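# Four arms load turntable pockets through lid chutes

## Task

Get exactly one small part (a block, cylinder or plug) into each pocket of the turntable, with the turntable stopped at the end. Parts go in by releasing them from just over the rim of a chute in the lid; a pocket sits beneath a chute only briefly while the table turns. Pressing the round button and holding it briefly while the strips on the lid's edges are dark makes them light up, and after a delay the table makes one quarter turn, counter-clockwise seen from above; 7.1 s after the strips light, a pocket passes beneath every chute. Pressing while the strips are lit has no effect. The button must rise again between presses, and it only gives 8 quarter turns in total. No part should be left under the lid anywhere other than in a pocket.

## Robot and tools

Setup: four i2rt Big YAM arms, arm1 to arm4, each ending in a five-fingered right hand with a wrist camera (arm1_cam_wrist ... arm4_cam_wrist). Fixed cameras: cam_corner and cam_top. Everything is in one scene frame in metres, origin on the floor, +z up. Feet (base_link): arm1 at (+0.624, +0.036, +0.762), arm2 (+0.117, +0.637, +0.744), arm3 (-0.625, -0.032, +0.762), arm4 (-0.091, -0.628, +0.734); each foot faces its own +x. Surfaces beneath the arms, where parts may lie, are at z=+0.720. Reach is about 1.07 m from the joint1 axis. Loose objects can get an occasional nudge.

Tools.
move: one action for any arms at once; all motions begin together but may finish separately. Each arm key (arm1..arm4) holds its own object with:
- joints: absolute targets by name. Arm joints in radians: joint1_rad -2.879..2.879 (base yaw, + counter-clockwise from above), joint2_rad 0..3.141 (shoulder), joint3_rad 0..3.019 (elbow), joint4_rad -1.692..1.57 (hand pitch, + fingers up), joint5_rad -1.57..1.57 (sideways, + to arm's right), joint6_rad -2.094..2.094 (roll, + clockwise from behind). Hand values on a -1..1 scale: hand_little, hand_ring, hand_middle, hand_index, hand_thumb_bend (+1 straight/open, -1 curled/closed), hand_thumb_turn (+1 beside palm, -1 opposite the fingers). Two settings that move nothing: hand_force_limit (-1 about 0 N up to +1 = 10 N fingers, 15 N thumb motors) and hand_speed (-0.96..1; full speed from +0.48 up). A scene starts with force limit 0 and speed -0.8. Joints each travel at their own rate, so big joint moves can swing the hand widely.
- target: an absolute hand pose, one list of 7 numbers [x, y, z, qw, qx, qy, qz] in the scene frame, same layout as the printed hand line; the hand follows a straight line toward it from hand_target. speed (m/s, 0.002..4.3, default 0.25) caps the line speed; rotation capped at twice that in rad/s. With target, joints may carry only the hand_ keys. All hand paths in one action finish together, end after 10 s at most, and ignore obstacles and other arms. Hands lag, drift, and may exceed speed, especially near full stretch.
- min_time_s (0.1..8 s, used with joints): minimum duration of that arm's joint motions. Short times speed things up; a fast stretched arm can overshoot by ~30 degrees.
- cameras: list of names, ["all"], or []. Default: all when no action, none otherwise.
A call with no action returns full state and all images. No action exceeds 15 s.

wait: seconds 0..10, plus optional cameras; commands nothing.
zoom_image: camera and region [x0, y0, x1, y1] in pixels from the top-left, up to 504x504, only for a camera in the latest images.
show_instructions: shows the reference page; no arguments.
finished_scene: ends the scene for good (scene 1, optional); the result must persist without the robot.

Hand geometry. The hand point is 0.045 m in front of the palm; its +z runs along straight fingers, +y out of the palm, +x across the palm away from the thumb. Straight fingertips extend 0.06-0.07 m past the point, lying 0.06 m behind it along -y. A thumb turned in front wraps with the fingers around objects 0.035-0.065 m thick; thumb tip against index pad can pinch light things. With joints 1, 5, 6 at zero and hand level forward, palm faces down, thumb left. With joint6 near -1.3 the wrist camera is on top and its image upright. A wrist bracket on the little-finger side projects 0.10 m across the palm and can collide.

Grip behaviour: a finger motor starts only when its target changes (by 0.002 or more), closes until it reaches the target or its load hits hand_force_limit, then locks. Close gently with hand_speed -0.94 or lower. To tighten, raise the limit and send a more closed target; to loosen, send a more open one.

Reading results. The "move" line lists arms that got motions; "as last shown" marks an uncommanded arm (status "not commanded"). "pictures" gives image order. hand is the measured hand pose (may be off at long reach); hand_target is the pose at the held joint targets. A hand counts as done within 1 cm and 2 degrees. off_target: resting away from target, maybe still pushing. time_out: a joint did not finish; on_its_own shows the target it keeps pushing to. "joint command not followed" / "pose unreachable" / not_followed: a safety check withheld the motion (it can react late and lets hands and wrist cameras meet). hand_stopped_by gives six words for little, ring, middle, index, thumb_bend, thumb_turn: moving, target, force, stalled, fault. *_load_n are fingertip forces in N, positive pushing open; a lost grip shows as near 0. Joint velocities are rad/s; "within noise" means still. Joint torques include offsets and noise; numbers 3 and 4 wrap at ±28 N m. MOTOR HOT appears at 85 °C; at 100 °C the arm goes limp for 30-60 s, after which keys marked limit_stop_at_motor_heat must be resent. If a move or wait is refused or stopped, later calls in the same reply are skipped.



Avoid: robots pressing against each other (a hard press ends the scene; never close fingers on another hand), hitting fixed or heavy items, dropping parts from height or releasing them while moving, knocking anything out of the work area, excessive finger loads, and long stretched holds that overheat motors.

Each tool is called after ">>>" as a command line: name --argument value for each argument, lists and objects as JSON in quotes; but a table of rows of numbers goes row by row, as --pt "numbers of a row", without its own name.

Reference images:

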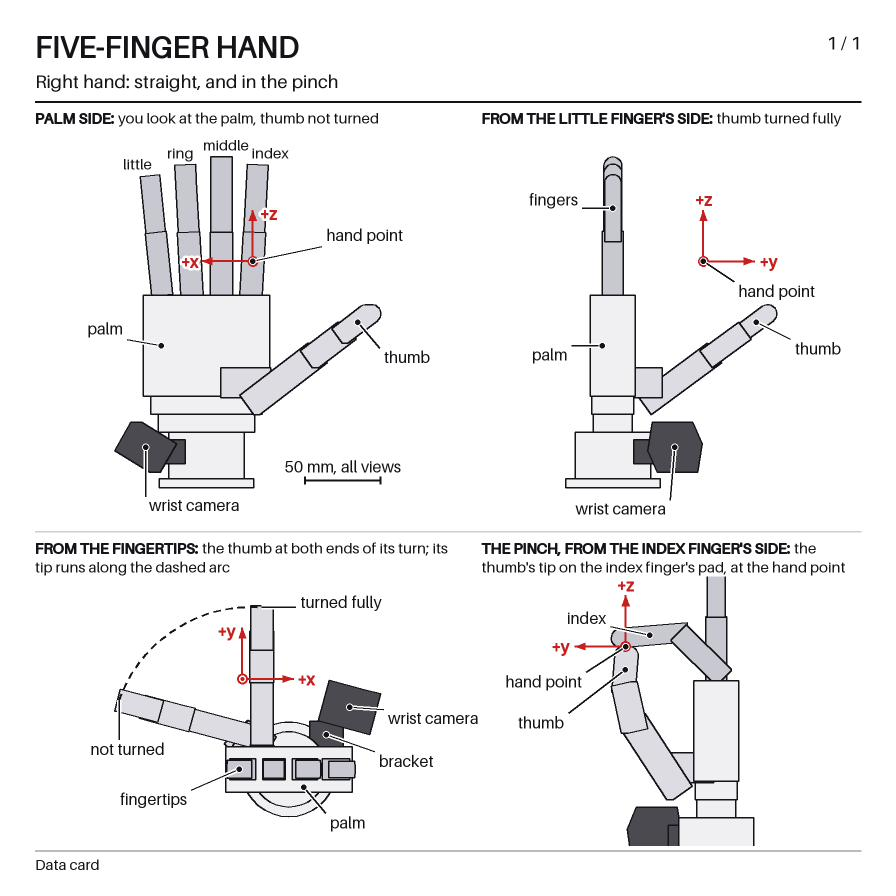

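## Session

>>> move

Scene clock: 0.00 s.
Joint torques (N m): no reading
Heat: arm1: hottest joint2_rad 30 °C; arm2: hottest joint2_rad 34 °C; arm3: hottest joint4_rad 32 °C; arm4: hottest joint2_rad 34 °C.
Joint velocities: within noise
arm1.joint_positions: joint1_rad=+0.563 joint2_rad=+0.617 joint3_rad=+1.397 joint4_rad=-1.154 joint5_rad=-0.037 joint6_rad=-1.430 hand_little=+1.000 hand_ring=+1.000 hand_middle=+1.000 hand_index=+1.000 hand_thumb_turn=+1.000 hand_thumb_bend=+1.000 hand_force_limit=+0.000 hand_speed=-0.800
arm1.joint_status: not commanded
arm1.hand_stopped_by: target,target,target,target,target,target
arm1.little_load_n: 0.0
arm1.ring_load_n: 0.0
arm1.middle_load_n: 0.0
arm1.index_load_n: 0.0
arm1.thumb_bend_load_n: 0.0
arm1.thumb_turn_load_n: 0.0
arm1.hand: x=+0.5279 y=-0.2145 z=+1.2991 quat_wxyz=(+0.391, +0.493, -0.664, +0.404) (m; scene frame)
arm1.hand_target: x=+0.5282 y=-0.2124 z=+1.3082 quat_wxyz=(+0.397, +0.490, -0.659, +0.410) (m; scene frame)
arm1.hand_status: not commanded
arm2.joint_positions: joint1_rad=-0.824 joint2_rad=+0.633 joint3_rad=+1.358 joint4_rad=-1.283 joint5_rad=+0.064 joint6_rad=-1.085 hand_little=+1.000 hand_ring=+1.000 hand_middle=+1.000 hand_index=+1.000 hand_thumb_turn=+1.000 hand_thumb_bend=+1.000 hand_force_limit=+0.000 hand_speed=-0.800
arm2.joint_status: not commanded
arm2.hand_stopped_by: target,target,target,target,target,target
arm2.little_load_n: 0.0
arm2.ring_load_n: 0.0
arm2.middle_load_n: 0.0
arm2.index_load_n: 0.0
arm2.thumb_bend_load_n: 0.0
arm2.thumb_turn_load_n: 0.0
arm2.hand: x=+0.0313 y=+0.4009 z=+1.2156 quat_wxyz=(+0.289, +0.393, -0.784, +0.384) (m; scene frame)
arm2.hand_target: x=+0.0313 y=+0.4016 z=+1.2228 quat_wxyz=(+0.293, +0.390, -0.781, +0.390) (m; scene frame)
arm2.hand_status: not commanded
arm3.joint_positions: joint1_rad=+0.613 joint2_rad=+0.649 joint3_rad=+1.463 joint4_rad=-1.422 joint5_rad=-0.270 joint6_rad=-0.965 hand_little=+1.000 hand_ring=+1.000 hand_middle=+1.000 hand_index=+1.000 hand_thumb_turn=+1.000 hand_thumb_bend=+1.000 hand_force_limit=+0.000 hand_speed=-0.800
arm3.joint_status: not commanded
arm3.hand_stopped_by: target,target,target,target,target,target
arm3.little_load_n: 0.0
arm3.ring_load_n: 0.0
arm3.middle_load_n: 0.0
arm3.index_load_n: 0.0
arm3.thumb_bend_load_n: 0.0
arm3.thumb_turn_load_n: 0.0
arm3.hand: x=-0.6269 y=+0.1832 z=+1.2484 quat_wxyz=(-0.449, +0.776, +0.421, +0.137) (m; scene frame)
arm3.hand_target: x=-0.6271 y=+0.1823 z=+1.2545 quat_wxyz=(-0.455, +0.772, +0.421, +0.141) (m; scene frame)
arm3.hand_status: not commanded
arm4.joint_positions: joint1_rad=-0.130 joint2_rad=+0.620 joint3_rad=+1.350 joint4_rad=-1.429 joint5_rad=+0.249 joint6_rad=-1.065 hand_little=+1.000 hand_ring=+1.000 hand_middle=+1.000 hand_index=+1.000 hand_thumb_turn=+1.000 hand_thumb_bend=+1.000 hand_force_limit=+0.000 hand_speed=-0.800
arm4.joint_status: not commanded
arm4.hand_stopped_by: target,target,target,target,target,target
arm4.little_load_n: 0.0
arm4.ring_load_n: 0.0
arm4.middle_load_n: 0.0
arm4.index_load_n: 0.0
arm4.thumb_bend_load_n: 0.0
arm4.thumb_turn_load_n: 0.0
arm4.hand: x=-0.1383 y=-0.4200 z=+1.1887 quat_wxyz=(-0.385, +0.633, +0.642, +0.199) (m; scene frame)
arm4.hand_target: x=-0.1384 y=-0.4198 z=+1.2003 quat_wxyz=(-0.398, +0.630, +0.636, +0.201) (m; scene frame)
arm4.hand_status: not commanded
pictures: arm1_cam_wrist, arm2_cam_wrist, arm3_cam_wrist, arm4_cam_wrist, cam_corner, cam_top
Images, in order (width x height): arm1_cam_wrist 616x616, arm2_cam_wrist 616x616, arm3_cam_wrist 616x616, arm4_cam_wrist 616x616, cam_corner 896x504, cam_top 896x504.

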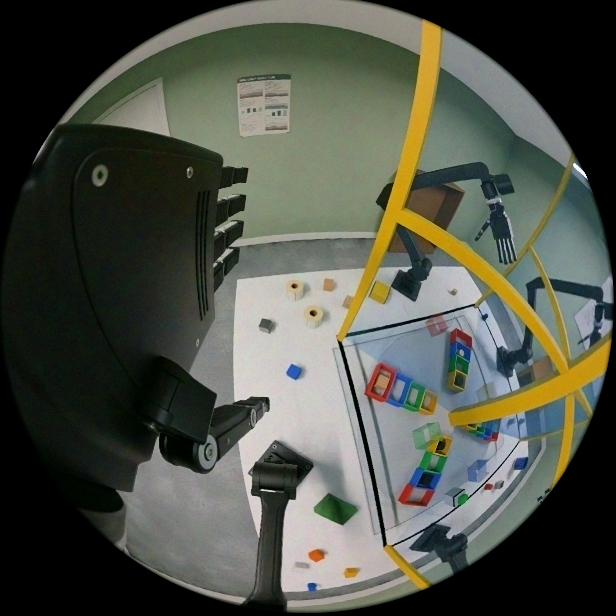

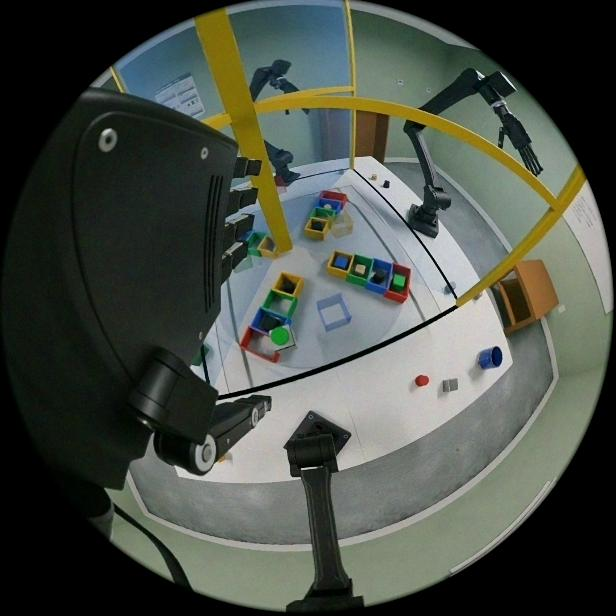

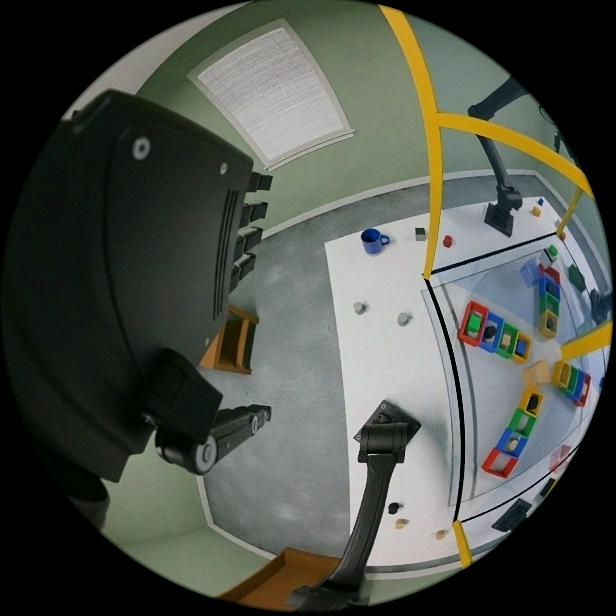

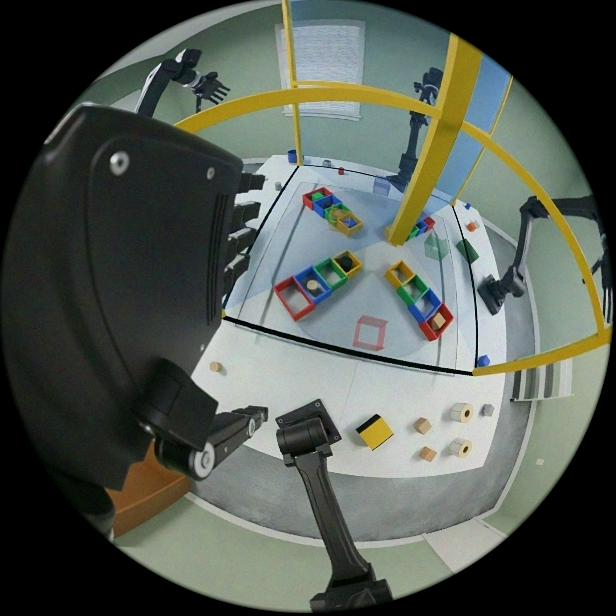

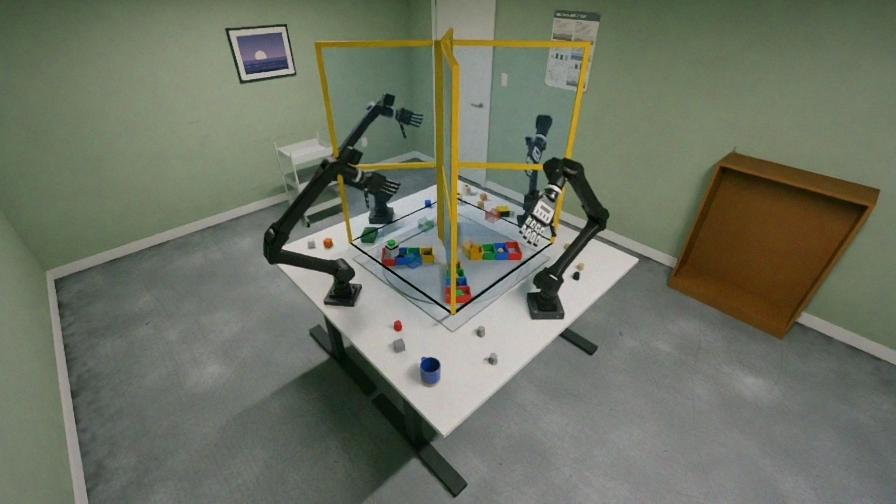

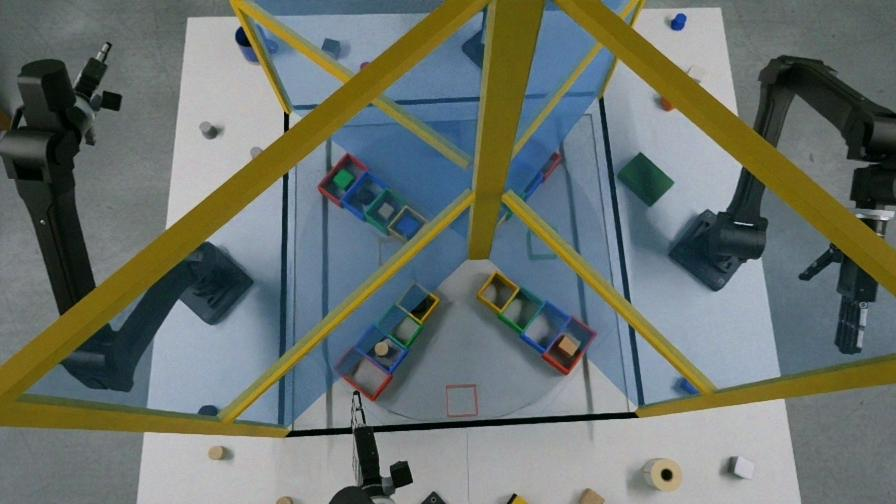

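>>> zoom_image --camera "cam_top" --region '[280, 120, 640, 450]'

>>> zoom_image --camera "arm2_cam_wrist" --region '[180, 150, 480, 450]'

>>> zoom_image --camera "arm4_cam_wrist" --region '[200, 150, 500, 450]'

>>> zoom_image --camera "arm1_cam_wrist" --region '[320, 270, 560, 590]'

>>> zoom_image --camera "arm3_cam_wrist" --region '[320, 180, 616, 560]'

>>> zoom_image --camera "cam_corner" --region '[260, 150, 640, 440]'

Scaled by 1.400 from the camera's image (finer frame: 1280x720).

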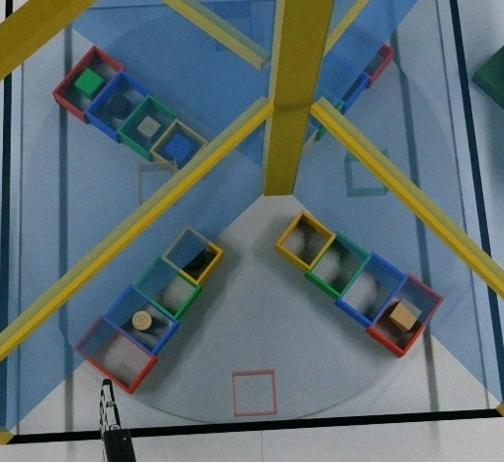

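Scaled by 1.680 from the camera's image (finer frame: 880x880).

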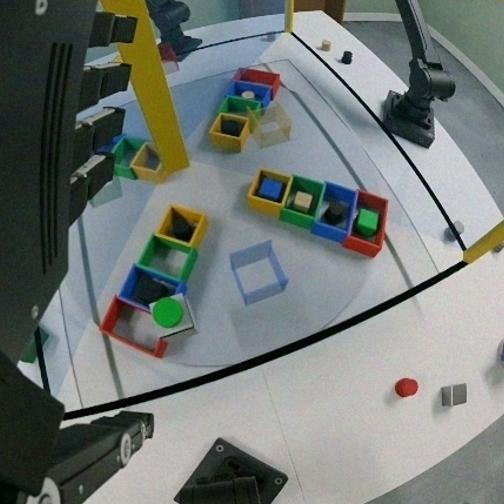

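Scaled by 1.680 from the camera's image (finer frame: 880x880).

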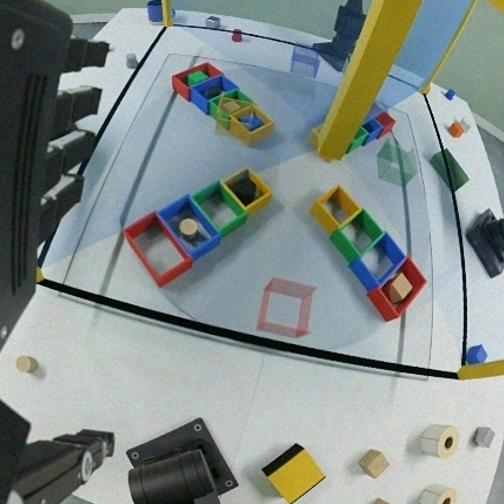

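Scaled by 1.575 from the camera's image (finer frame: 880x880).

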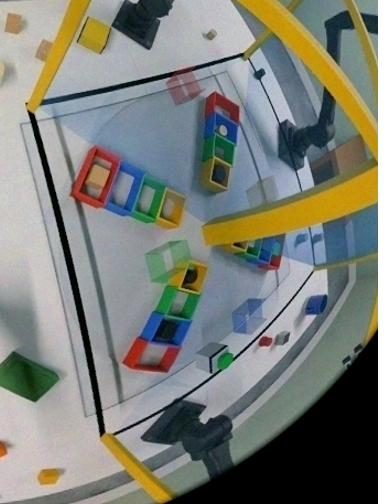

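Scaled by 1.326 from the camera's image (finer frame: 880x880).

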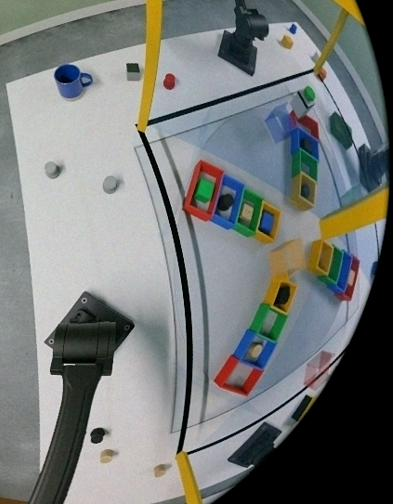

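Scaled by 1.326 from the camera's image (finer frame: 1280x720).

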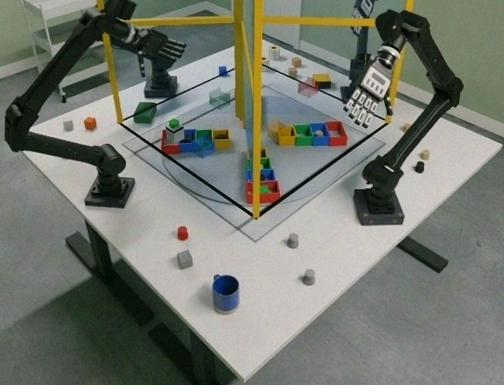

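>>> zoom_image --camera "cam_corner" --region '[340, 170, 580, 340]'

>>> zoom_image --camera "arm2_cam_wrist" --region '[220, 180, 420, 380]'

>>> zoom_image --camera "arm4_cam_wrist" --region '[260, 170, 460, 370]'

>>> zoom_image --camera "cam_top" --region '[330, 180, 620, 430]'

Scaled by 2.100 from the camera's image (finer frame: 1280x720).

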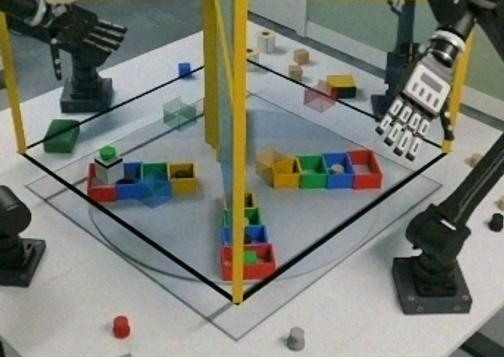

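Scaled by 2.520 from the camera's image (finer frame: 880x880).

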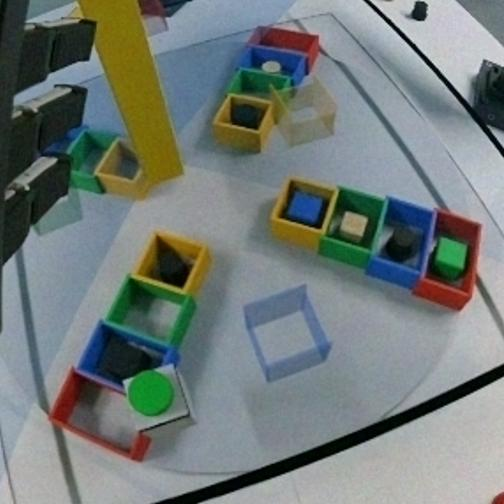

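Scaled by 2.520 from the camera's image (finer frame: 880x880).

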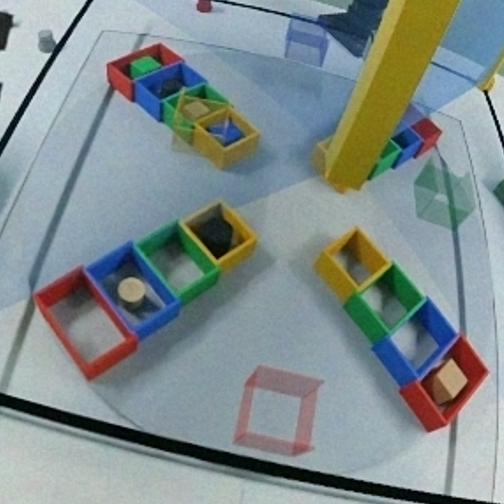

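Scaled by 1.738 from the camera's image (finer frame: 1280x720).

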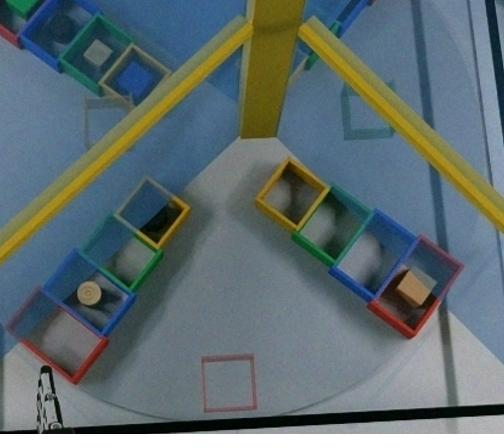

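>>> move --arm1 '{"target": [0.53, -0.30, 0.93, -0.0674, 0.1168, 0.8582, -0.4954]}' --arm2 '{"target": [-0.20, 0.55, 0.93, -0.3044, 0.5272, 0.6871, -0.3967]}' --arm3 '{"target": [-0.50, 0.26, 0.93, 0.4898, -0.8484, 0.1742, -0.1005]}' --arm4 '{"target": [0.27, -0.575, 0.93, 0.3774, -0.6537, 0.5682, -0.3280]}' --cameras '["all"]'

Scene clock: 18.30 s.
Joint torques (N m): arm1=[-1.32 -0.79 10.84 1.85 -0.13 0.09] | arm2=[-0.32 1.32 8.66 2.21 -0.05 0.09] | arm3=[1.38 1.14 10.21 3.02 0.03 0.12] | arm4=[0.5 -3.37 11.04 2.63 -0.05 0.2]
Heat: arm1: hottest joint3_rad 33 °C; arm2: hottest joint2_rad 34 °C; arm3: hottest joint3_rad 32 °C; arm4: hottest joint2_rad 34 °C.
move: arm1 done; arm2 done; arm3 done; arm4 off_target
Joint velocities: within noise
arm1.joint_positions: joint1_rad=+0.336 joint2_rad=+0.680 joint3_rad=+0.513 joint4_rad=-0.361 joint5_rad=-0.116 joint6_rad=-0.082 hand_little=+1.000 hand_ring=+1.000 hand_middle=+1.000 hand_index=+1.000 hand_thumb_turn=+1.000 hand_thumb_bend=+1.000 hand_force_limit=+0.000 hand_speed=-0.800
arm1.joint_status: not commanded
arm1.hand_stopped_by: target,target,target,target,target,target
arm1.little_load_n: 0.0
arm1.ring_load_n: 0.0
arm1.middle_load_n: 0.0
arm1.index_load_n: 0.0
arm1.thumb_bend_load_n: 0.0
arm1.thumb_turn_load_n: -0.5
arm1.hand: x=+0.5336 y=-0.2992 z=+0.9312 quat_wxyz=(+0.067, -0.110, -0.860, +0.493)
arm1.hand_target: x=+0.5300 y=-0.2999 z=+0.9300 quat_wxyz=(+0.067, -0.117, -0.858, +0.495)
arm1.hand_status: done (0.004 m and 0.9 deg from the pose sent, 0.379 m and 84.8 deg at the start)
arm2.joint_positions: joint1_rad=-2.174 joint2_rad=+0.570 joint3_rad=+0.536 joint4_rad=-0.477 joint5_rad=-0.150 joint6_rad=-0.089 hand_little=+1.000 hand_ring=+1.000 hand_middle=+1.000 hand_index=+1.000 hand_thumb_turn=+1.000 hand_thumb_bend=+1.000 hand_force_limit=+0.000 hand_speed=-0.800
arm2.joint_status: not commanded
arm2.hand_stopped_by: target,target,target,target,target,target
arm2.little_load_n: 0.0
arm2.ring_load_n: 0.0
arm2.middle_load_n: 0.0
arm2.index_load_n: 0.0
arm2.thumb_bend_load_n: 0.0
arm2.thumb_turn_load_n: 0.0
arm2.hand: x=-0.1981 y=+0.5474 z=+0.9345 quat_wxyz=(+0.305, -0.518, -0.693, +0.397)
arm2.hand_target: x=-0.1999 y=+0.5500 z=+0.9302 quat_wxyz=(+0.304, -0.527, -0.687, +0.397)
arm2.hand_status: done (0.006 m and 1.3 deg from the pose sent, 0.396 m and 110.2 deg at the start)
arm3.joint_positions: joint1_rad=+0.143 joint2_rad=+0.558 joint3_rad=+0.474 joint4_rad=-0.454 joint5_rad=-0.176 joint6_rad=-0.100 hand_little=+1.000 hand_ring=+1.000 hand_middle=+1.000 hand_index=+1.000 hand_thumb_turn=+1.000 hand_thumb_bend=+1.000 hand_force_limit=+0.000 hand_speed=-0.800
arm3.joint_status: not commanded
arm3.hand_stopped_by: target,target,target,target,target,target
arm3.little_load_n: 0.0
arm3.ring_load_n: 0.0
arm3.middle_load_n: 0.0
arm3.index_load_n: 0.0
arm3.thumb_bend_load_n: 0.0
arm3.thumb_turn_load_n: -0.5
arm3.hand: x=-0.5043 y=+0.2588 z=+0.9303 quat_wxyz=(-0.487, +0.852, -0.164, +0.099)
arm3.hand_target: x=-0.5001 y=+0.2599 z=+0.9300 quat_wxyz=(-0.490, +0.848, -0.174, +0.100)
arm3.hand_status: done (0.005 m and 1.3 deg from the pose sent, 0.351 m and 70.1 deg at the start)
arm4.joint_positions: joint1_rad=-2.332 joint2_rad=+0.730 joint3_rad=+0.583 joint4_rad=-0.417 joint5_rad=-0.112 joint6_rad=-0.077 hand_little=+1.000 hand_ring=+1.000 hand_middle=+1.000 hand_index=+1.000 hand_thumb_turn=+1.000 hand_thumb_bend=+1.000 hand_force_limit=+0.000 hand_speed=-0.800
arm4.joint_status: not commanded
arm4.hand_stopped_by: target,target,target,target,target,target
arm4.little_load_n: 0.0
arm4.ring_load_n: 0.0
arm4.middle_load_n: 0.0
arm4.index_load_n: 0.0
arm4.thumb_bend_load_n: 0.0
arm4.thumb_turn_load_n: -0.5
arm4.hand: x=+0.2619 y=-0.5789 z=+0.9176 quat_wxyz=(-0.364, +0.662, -0.573, +0.319)
arm4.hand_target: x=+0.2694 y=-0.5751 z=+0.9302 quat_wxyz=(-0.377, +0.654, -0.568, +0.328)
arm4.hand_status: off_target (0.015 m and 2.1 deg from the pose sent, 0.508 m and 149.9 deg at the start)
pictures: arm1_cam_wrist, arm2_cam_wrist, arm3_cam_wrist, arm4_cam_wrist, cam_corner, cam_top
Images, in order (width x height): arm1_cam_wrist 616x616, arm2_cam_wrist 616x616, arm3_cam_wrist 616x616, arm4_cam_wrist 616x616, cam_corner 896x504, cam_top 896x504.

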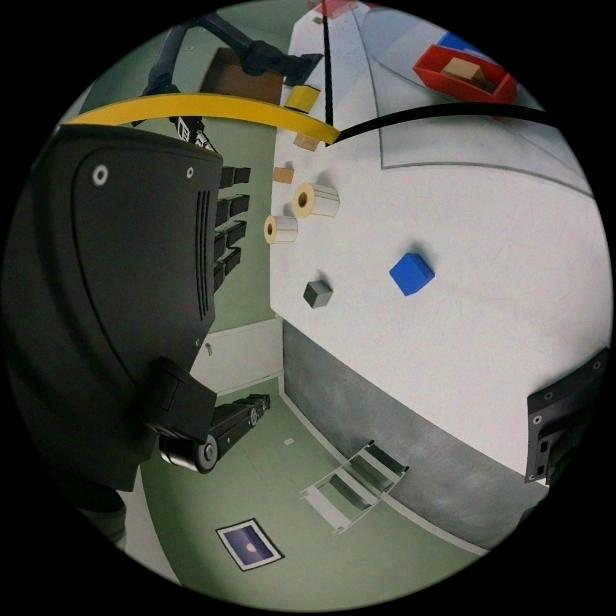

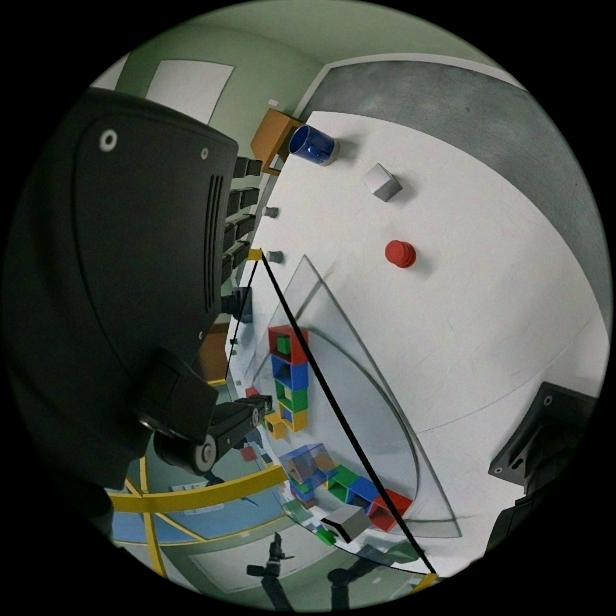

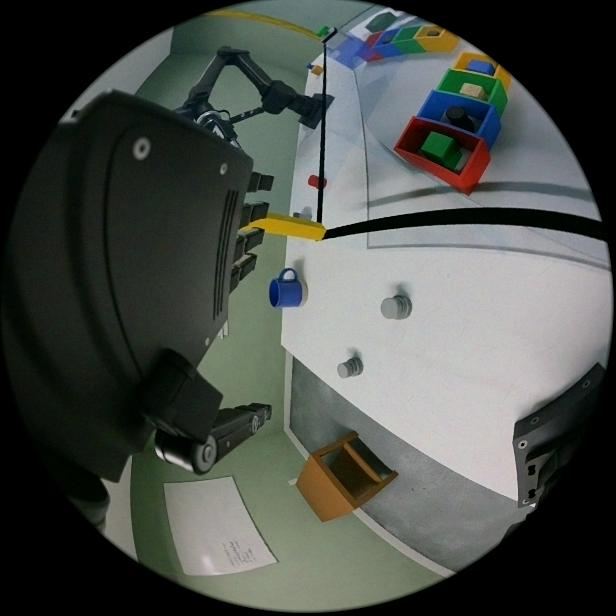

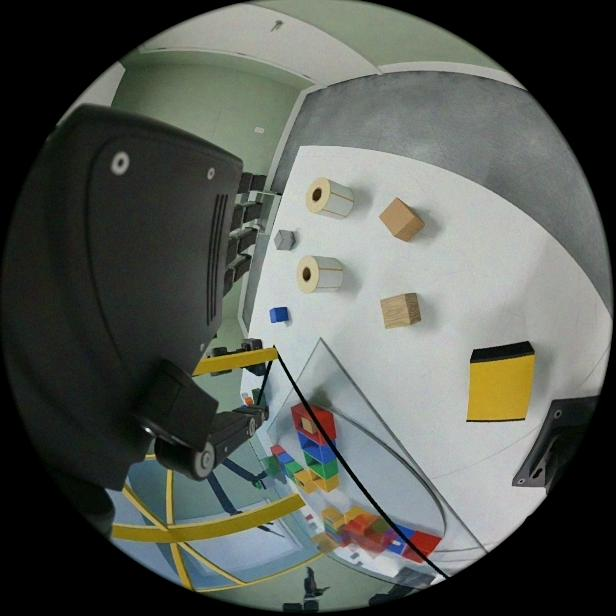

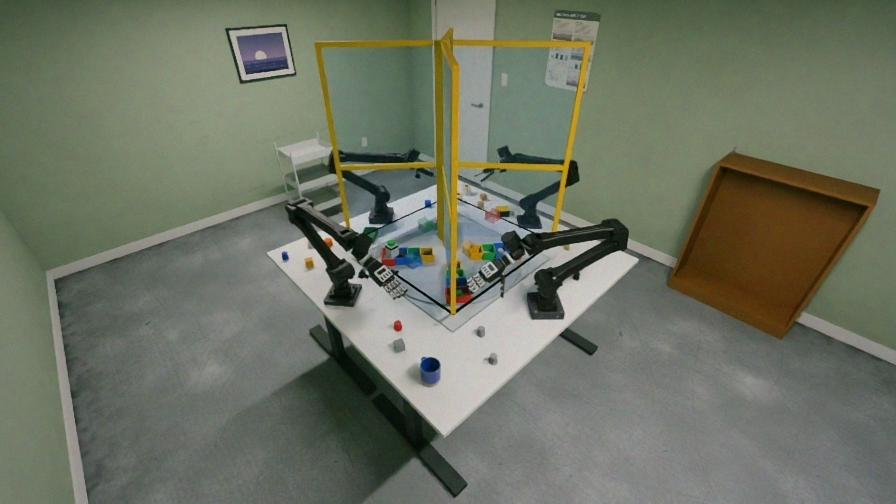

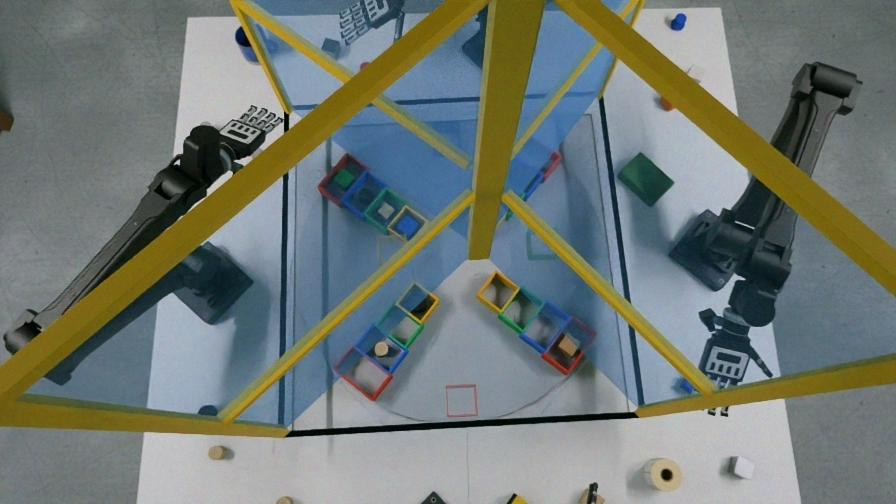

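>>> move --arm1 '{"joints": {"hand_speed": 0.0, "hand_thumb_turn": -1, "hand_thumb_bend": 0.2, "hand_index": 0.15, "hand_middle": 0.15}}' --arm2 '{"joints": {"hand_speed": 0.0, "hand_thumb_turn": -1, "hand_thumb_bend": 0.2, "hand_index": 0.15, "hand_middle": 0.15}}' --arm3 '{"joints": {"hand_speed": 0.0, "hand_thumb_turn": -1, "hand_thumb_bend": 0.2, "hand_index": 0.15, "hand_middle": 0.15}}' --arm4 '{"joints": {"hand_speed": 0.0, "hand_thumb_turn": -1, "hand_thumb_bend": 0.2, "hand_index": 0.15, "hand_middle": 0.15}}' --cameras '["arm1_cam_wrist", "arm2_cam_wrist", "arm3_cam_wrist", "arm4_cam_wrist"]'

Scene clock: 20.97 s.
Joint torques (N m): arm1=[-1.2 -0.91 10.85 1.91 -0.12 0.06] | arm2=[-0.38 1.14 8.68 2.21 -0.05 0.08] | arm3=[1.32 0.97 10.3 2.96 0.05 0.09] | arm4=[0.5 -3.37 11.02 2.62 -0.05 0.18]
Heat: arm1: hottest joint3_rad 33 °C; arm2: hottest joint2_rad 34 °C; arm3: hottest joint3_rad 33 °C; arm4: hottest joint3_rad 35 °C.
move: arm1 done; arm2 done; arm3 done; arm4 done
Joint velocities: within noise
arm1.joint_positions: joint1_rad=+0.336 joint2_rad=+0.680 joint3_rad=+0.513 joint4_rad=-0.361 joint5_rad=-0.116 joint6_rad=-0.081 hand_little=+1.000 hand_ring=+1.000 hand_middle=+0.150 hand_index=+0.150 hand_thumb_turn=-1.000 hand_thumb_bend=+0.200 hand_force_limit=+0.000 hand_speed=+0.000
arm1.joint_status: all done
arm1.hand_stopped_by: target,target,target,target,target,target
arm1.little_load_n: -0.5
arm1.ring_load_n: 0.0
arm1.middle_load_n: 0.0
arm1.index_load_n: 0.0
arm1.thumb_bend_load_n: 0.0
arm1.thumb_turn_load_n: 0.0
arm1.hand: x=+0.5336 y=-0.2993 z=+0.9313 quat_wxyz=(+0.067, -0.110, -0.860, +0.494)
arm1.hand_target: x=+0.5300 y=-0.2999 z=+0.9300 quat_wxyz=(+0.067, -0.117, -0.858, +0.495)
arm1.hand_status: not commanded
arm2.joint_positions: joint1_rad=-2.174 joint2_rad=+0.570 joint3_rad=+0.536 joint4_rad=-0.477 joint5_rad=-0.150 joint6_rad=-0.088 hand_little=+1.000 hand_ring=+1.000 hand_middle=+0.150 hand_index=+0.150 hand_thumb_turn=-1.000 hand_thumb_bend=+0.200 hand_force_limit=+0.000 hand_speed=+0.000
arm2.joint_status: all done
arm2.hand_stopped_by: target,target,target,target,target,target
arm2.little_load_n: 0.0
arm2.ring_load_n: 0.0
arm2.middle_load_n: 0.0
arm2.index_load_n: 0.0
arm2.thumb_bend_load_n: 0.0
arm2.thumb_turn_load_n: 0.0
arm2.hand: x=-0.1981 y=+0.5473 z=+0.9345 quat_wxyz=(+0.305, -0.519, -0.693, +0.398)
arm2.hand_target: x=-0.1998 y=+0.5500 z=+0.9301 quat_wxyz=(+0.304, -0.527, -0.687, +0.397)
arm2.hand_status: not commanded
arm3.joint_positions: joint1_rad=+0.143 joint2_rad=+0.558 joint3_rad=+0.474 joint4_rad=-0.454 joint5_rad=-0.176 joint6_rad=-0.099 hand_little=+1.000 hand_ring=+1.000 hand_middle=+0.150 hand_index=+0.150 hand_thumb_turn=-1.000 hand_thumb_bend=+0.200 hand_force_limit=+0.000 hand_speed=+0.000
arm3.joint_status: all done
arm3.hand_stopped_by: target,target,target,target,target,target
arm3.little_load_n: 0.0
arm3.ring_load_n: -0.5
arm3.middle_load_n: 0.0
arm3.index_load_n: 0.0
arm3.thumb_bend_load_n: 0.0
arm3.thumb_turn_load_n: 0.0
arm3.hand: x=-0.5043 y=+0.2589 z=+0.9304 quat_wxyz=(-0.487, +0.852, -0.164, +0.099)
arm3.hand_target: x=-0.5001 y=+0.2599 z=+0.9300 quat_wxyz=(-0.490, +0.848, -0.174, +0.100)
arm3.hand_status: not commanded
arm4.joint_positions: joint1_rad=-2.332 joint2_rad=+0.730 joint3_rad=+0.583 joint4_rad=-0.416 joint5_rad=-0.111 joint6_rad=-0.076 hand_little=+1.000 hand_ring=+1.000 hand_middle=+0.150 hand_index=+0.150 hand_thumb_turn=-1.000 hand_thumb_bend=+0.200 hand_force_limit=+0.000 hand_speed=+0.000
arm4.joint_status: all done
arm4.hand_stopped_by: target,target,target,target,target,target
arm4.little_load_n: 0.0
arm4.ring_load_n: 0.0
arm4.middle_load_n: 0.0
arm4.index_load_n: 0.0
arm4.thumb_bend_load_n: 0.0
arm4.thumb_turn_load_n: 0.0
arm4.hand: x=+0.2621 y=-0.5787 z=+0.9178 quat_wxyz=(-0.364, +0.661, -0.573, +0.319)
arm4.hand_target: x=+0.2695 y=-0.5751 z=+0.9302 quat_wxyz=(-0.378, +0.654, -0.568, +0.328)
arm4.hand_status: not commanded
Images, in order (width x height): arm1_cam_wrist 616x616, arm2_cam_wrist 616x616, arm3_cam_wrist 616x616, arm4_cam_wrist 616x616.

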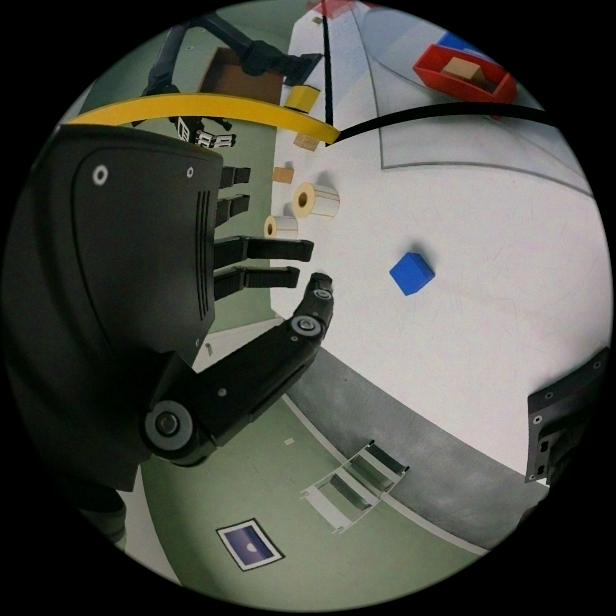

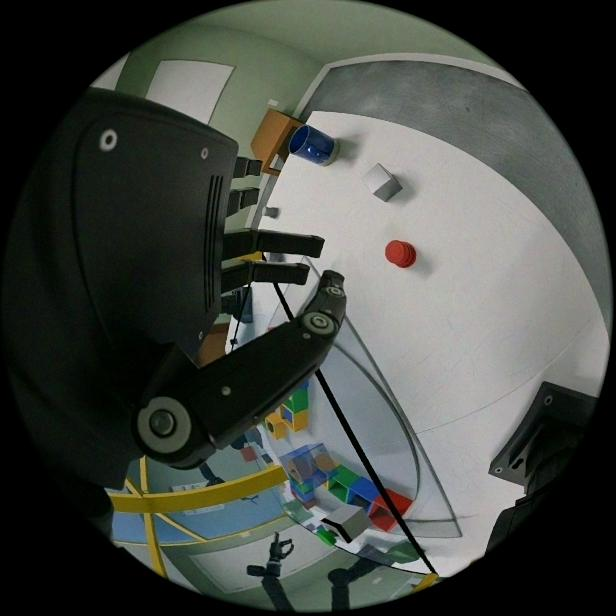

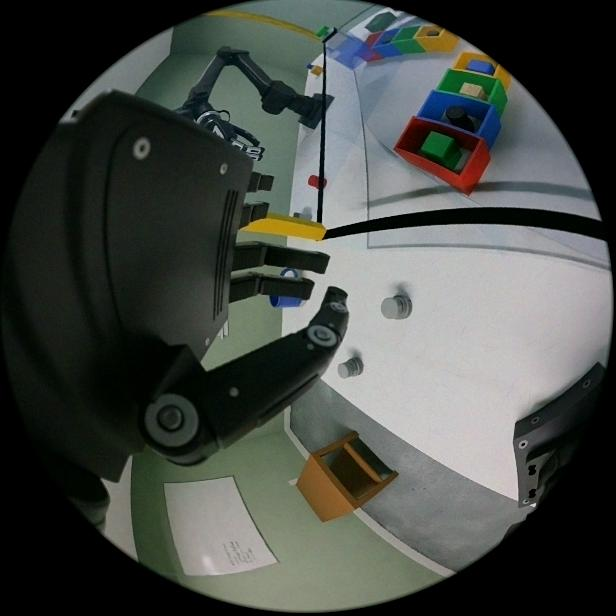

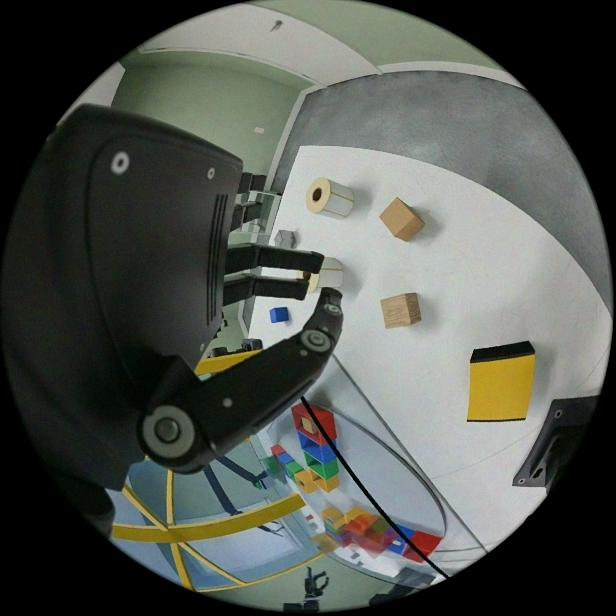

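>>> move --arm1 '{"joints": {"hand_thumb_bend": 0.0, "hand_index": 0.0, "hand_middle": 0.0}}' --arm2 '{"joints": {"hand_thumb_bend": 0.0, "hand_index": 0.0, "hand_middle": 0.0}}' --arm3 '{"joints": {"hand_thumb_bend": 0.0, "hand_index": 0.0, "hand_middle": 0.0}}' --arm4 '{"joints": {"hand_thumb_bend": 0.0, "hand_index": 0.0, "hand_middle": 0.0}}' --cameras '["arm1_cam_wrist", "arm2_cam_wrist", "arm3_cam_wrist", "arm4_cam_wrist"]'

>>> zoom_image --camera "arm1_cam_wrist" --region '[208, 208, 408, 408]'

>>> zoom_image --camera "arm2_cam_wrist" --region '[208, 208, 408, 408]'

>>> zoom_image --camera "arm3_cam_wrist" --region '[208, 208, 408, 408]'

>>> zoom_image --camera "arm4_cam_wrist" --region '[208, 208, 408, 408]'

Scene clock: 23.13 s.
Joint torques (N m): arm1=[-1.26 -0.97 10.88 1.89 -0.1 0.06] | arm2=[-0.5 1.08 8.69 2.18 -0.06 0.07] | arm3=[1.08 1.26 10.26 2.97 0.02 0.09] | arm4=[0.44 -3.37 11.02 2.59 -0.05 0.18]
Heat: arm1: hottest joint3_rad 34 °C; arm2: hottest joint2_rad 34 °C; arm3: hottest joint3_rad 33 °C; arm4: hottest joint3_rad 36 °C.
move: arm1 done; arm2 done; arm3 done; arm4 done
Joint velocities: within noise
arm1.joint_positions: joint1_rad=+0.336 joint2_rad=+0.680 joint3_rad=+0.513 joint4_rad=-0.361 joint5_rad=-0.116 joint6_rad=-0.081 hand_little=+1.000 hand_ring=+1.000 hand_middle=+0.000 hand_index=+0.000 hand_thumb_turn=-1.000 hand_thumb_bend=+0.000 hand_force_limit=+0.000 hand_speed=+0.000
arm1.joint_status: all done
arm1.hand_stopped_by: target,target,target,target,target,target
arm1.little_load_n: 0.0
arm1.ring_load_n: 0.0
arm1.middle_load_n: 0.0
arm1.index_load_n: 0.0
arm1.thumb_bend_load_n: 0.0
arm1.thumb_turn_load_n: -0.5
arm1.hand: x=+0.5336 y=-0.2993 z=+0.9313 quat_wxyz=(+0.067, -0.110, -0.860, +0.494)
arm1.hand_target: x=+0.5300 y=-0.2999 z=+0.9300 quat_wxyz=(+0.067, -0.117, -0.858, +0.495)
arm1.hand_status: not commanded
arm2.joint_positions: joint1_rad=-2.174 joint2_rad=+0.570 joint3_rad=+0.536 joint4_rad=-0.477 joint5_rad=-0.150 joint6_rad=-0.088 hand_little=+1.000 hand_ring=+1.000 hand_middle=+0.000 hand_index=+0.000 hand_thumb_turn=-1.000 hand_thumb_bend=+0.000 hand_force_limit=+0.000 hand_speed=+0.000
arm2.joint_status: all done
arm2.hand_stopped_by: target,target,target,target,target,target
arm2.little_load_n: 0.0
arm2.ring_load_n: 0.0
arm2.middle_load_n: 0.0
arm2.index_load_n: 0.0
arm2.thumb_bend_load_n: 0.0
arm2.thumb_turn_load_n: 0.0
arm2.hand: x=-0.1981 y=+0.5473 z=+0.9345 quat_wxyz=(+0.305, -0.519, -0.693, +0.398)
arm2.hand_target: x=-0.1998 y=+0.5500 z=+0.9301 quat_wxyz=(+0.304, -0.527, -0.687, +0.397)
arm2.hand_status: not commanded
arm3.joint_positions: joint1_rad=+0.143 joint2_rad=+0.558 joint3_rad=+0.474 joint4_rad=-0.454 joint5_rad=-0.176 joint6_rad=-0.099 hand_little=+1.000 hand_ring=+1.000 hand_middle=+0.000 hand_index=+0.000 hand_thumb_turn=-1.000 hand_thumb_bend=+0.000 hand_force_limit=+0.000 hand_speed=+0.000
arm3.joint_status: all done
arm3.hand_stopped_by: target,target,target,target,target,target
arm3.little_load_n: 0.0
arm3.ring_load_n: 0.0
arm3.middle_load_n: 0.0
arm3.index_load_n: 0.0
arm3.thumb_bend_load_n: 0.5
arm3.thumb_turn_load_n: 0.0
arm3.hand: x=-0.5043 y=+0.2589 z=+0.9304 quat_wxyz=(-0.487, +0.852, -0.164, +0.099)
arm3.hand_target: x=-0.5001 y=+0.2598 z=+0.9299 quat_wxyz=(-0.490, +0.848, -0.174, +0.100)
arm3.hand_status: not commanded
arm4.joint_positions: joint1_rad=-2.332 joint2_rad=+0.730 joint3_rad=+0.583 joint4_rad=-0.416 joint5_rad=-0.111 joint6_rad=-0.076 hand_little=+1.000 hand_ring=+1.000 hand_middle=+0.000 hand_index=+0.000 hand_thumb_turn=-1.000 hand_thumb_bend=+0.000 hand_force_limit=+0.000 hand_speed=+0.000
arm4.joint_status: all done
arm4.hand_stopped_by: target,target,target,target,target,target
arm4.little_load_n: 0.0
arm4.ring_load_n: 0.0
arm4.middle_load_n: 0.0
arm4.index_load_n: 0.0
arm4.thumb_bend_load_n: 0.0
arm4.thumb_turn_load_n: 0.0
arm4.hand: x=+0.2621 y=-0.5787 z=+0.9178 quat_wxyz=(-0.364, +0.661, -0.573, +0.319)
arm4.hand_target: x=+0.2695 y=-0.5751 z=+0.9302 quat_wxyz=(-0.378, +0.654, -0.568, +0.328)
arm4.hand_status: not commanded
Images, in order (width x height): arm1_cam_wrist 616x616, arm2_cam_wrist 616x616, arm3_cam_wrist 616x616, arm4_cam_wrist 616x616.

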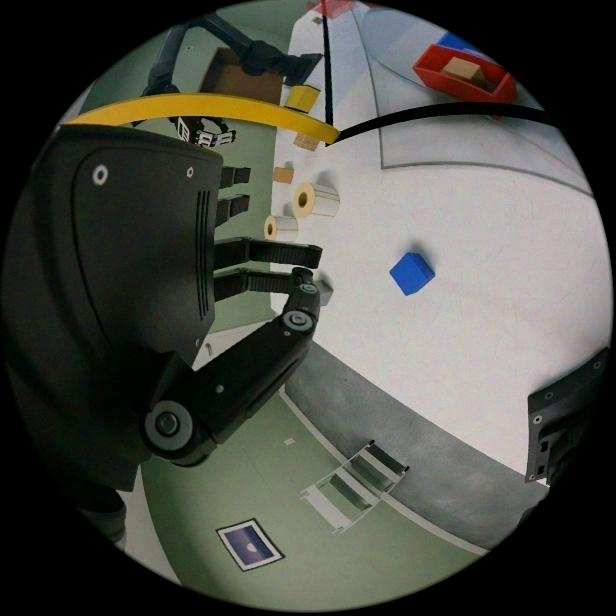

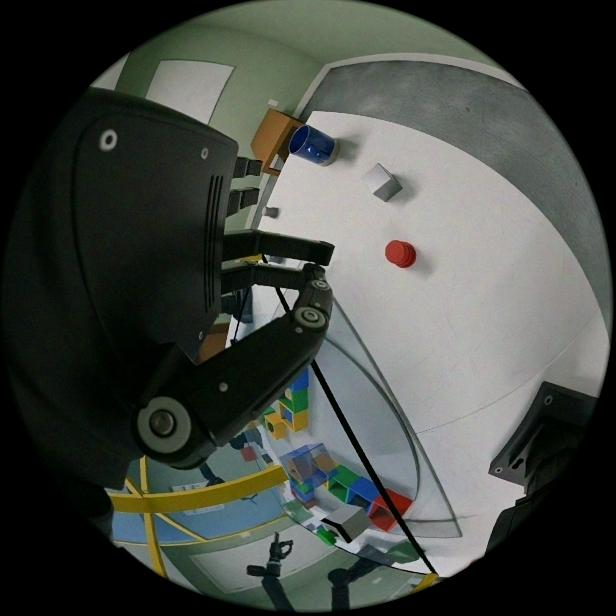

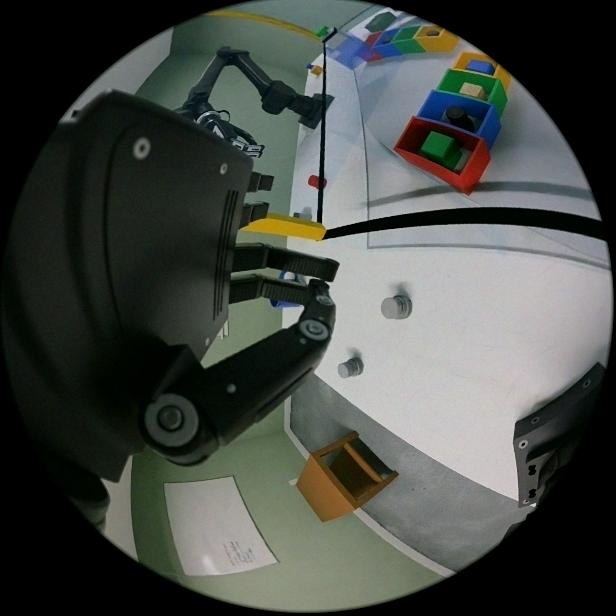

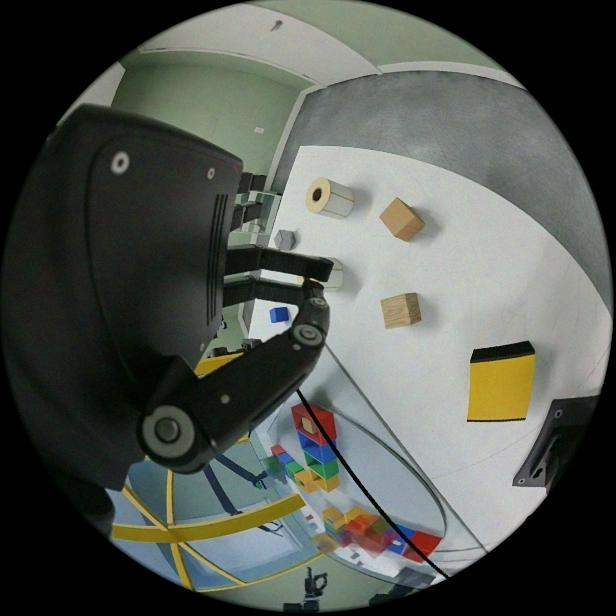

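Scaled by 2.520 from the camera's image (finer frame: 880x880).

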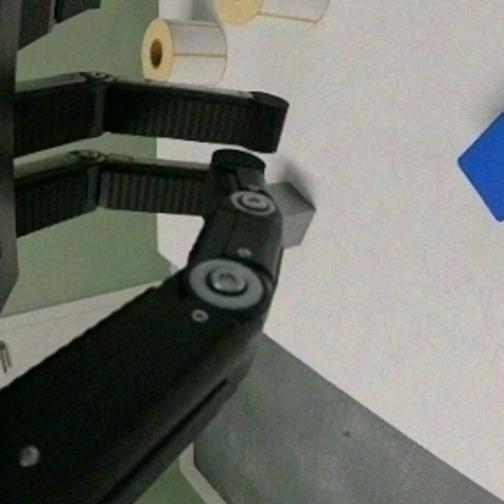

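Scaled by 2.520 from the camera's image (finer frame: 880x880).

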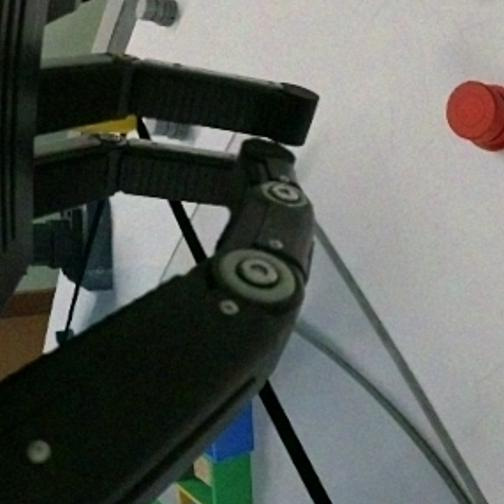

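Scaled by 2.520 from the camera's image (finer frame: 880x880).

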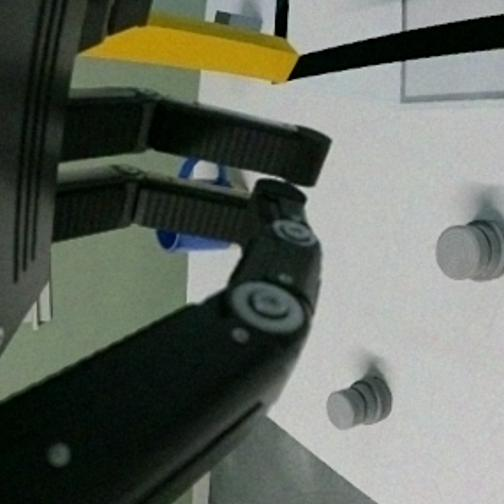

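Scaled by 2.520 from the camera's image (finer frame: 880x880).

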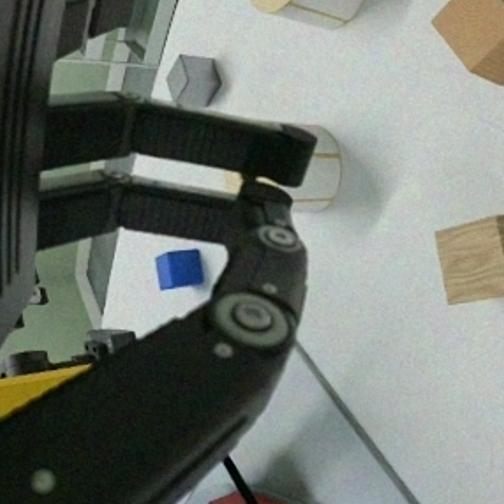

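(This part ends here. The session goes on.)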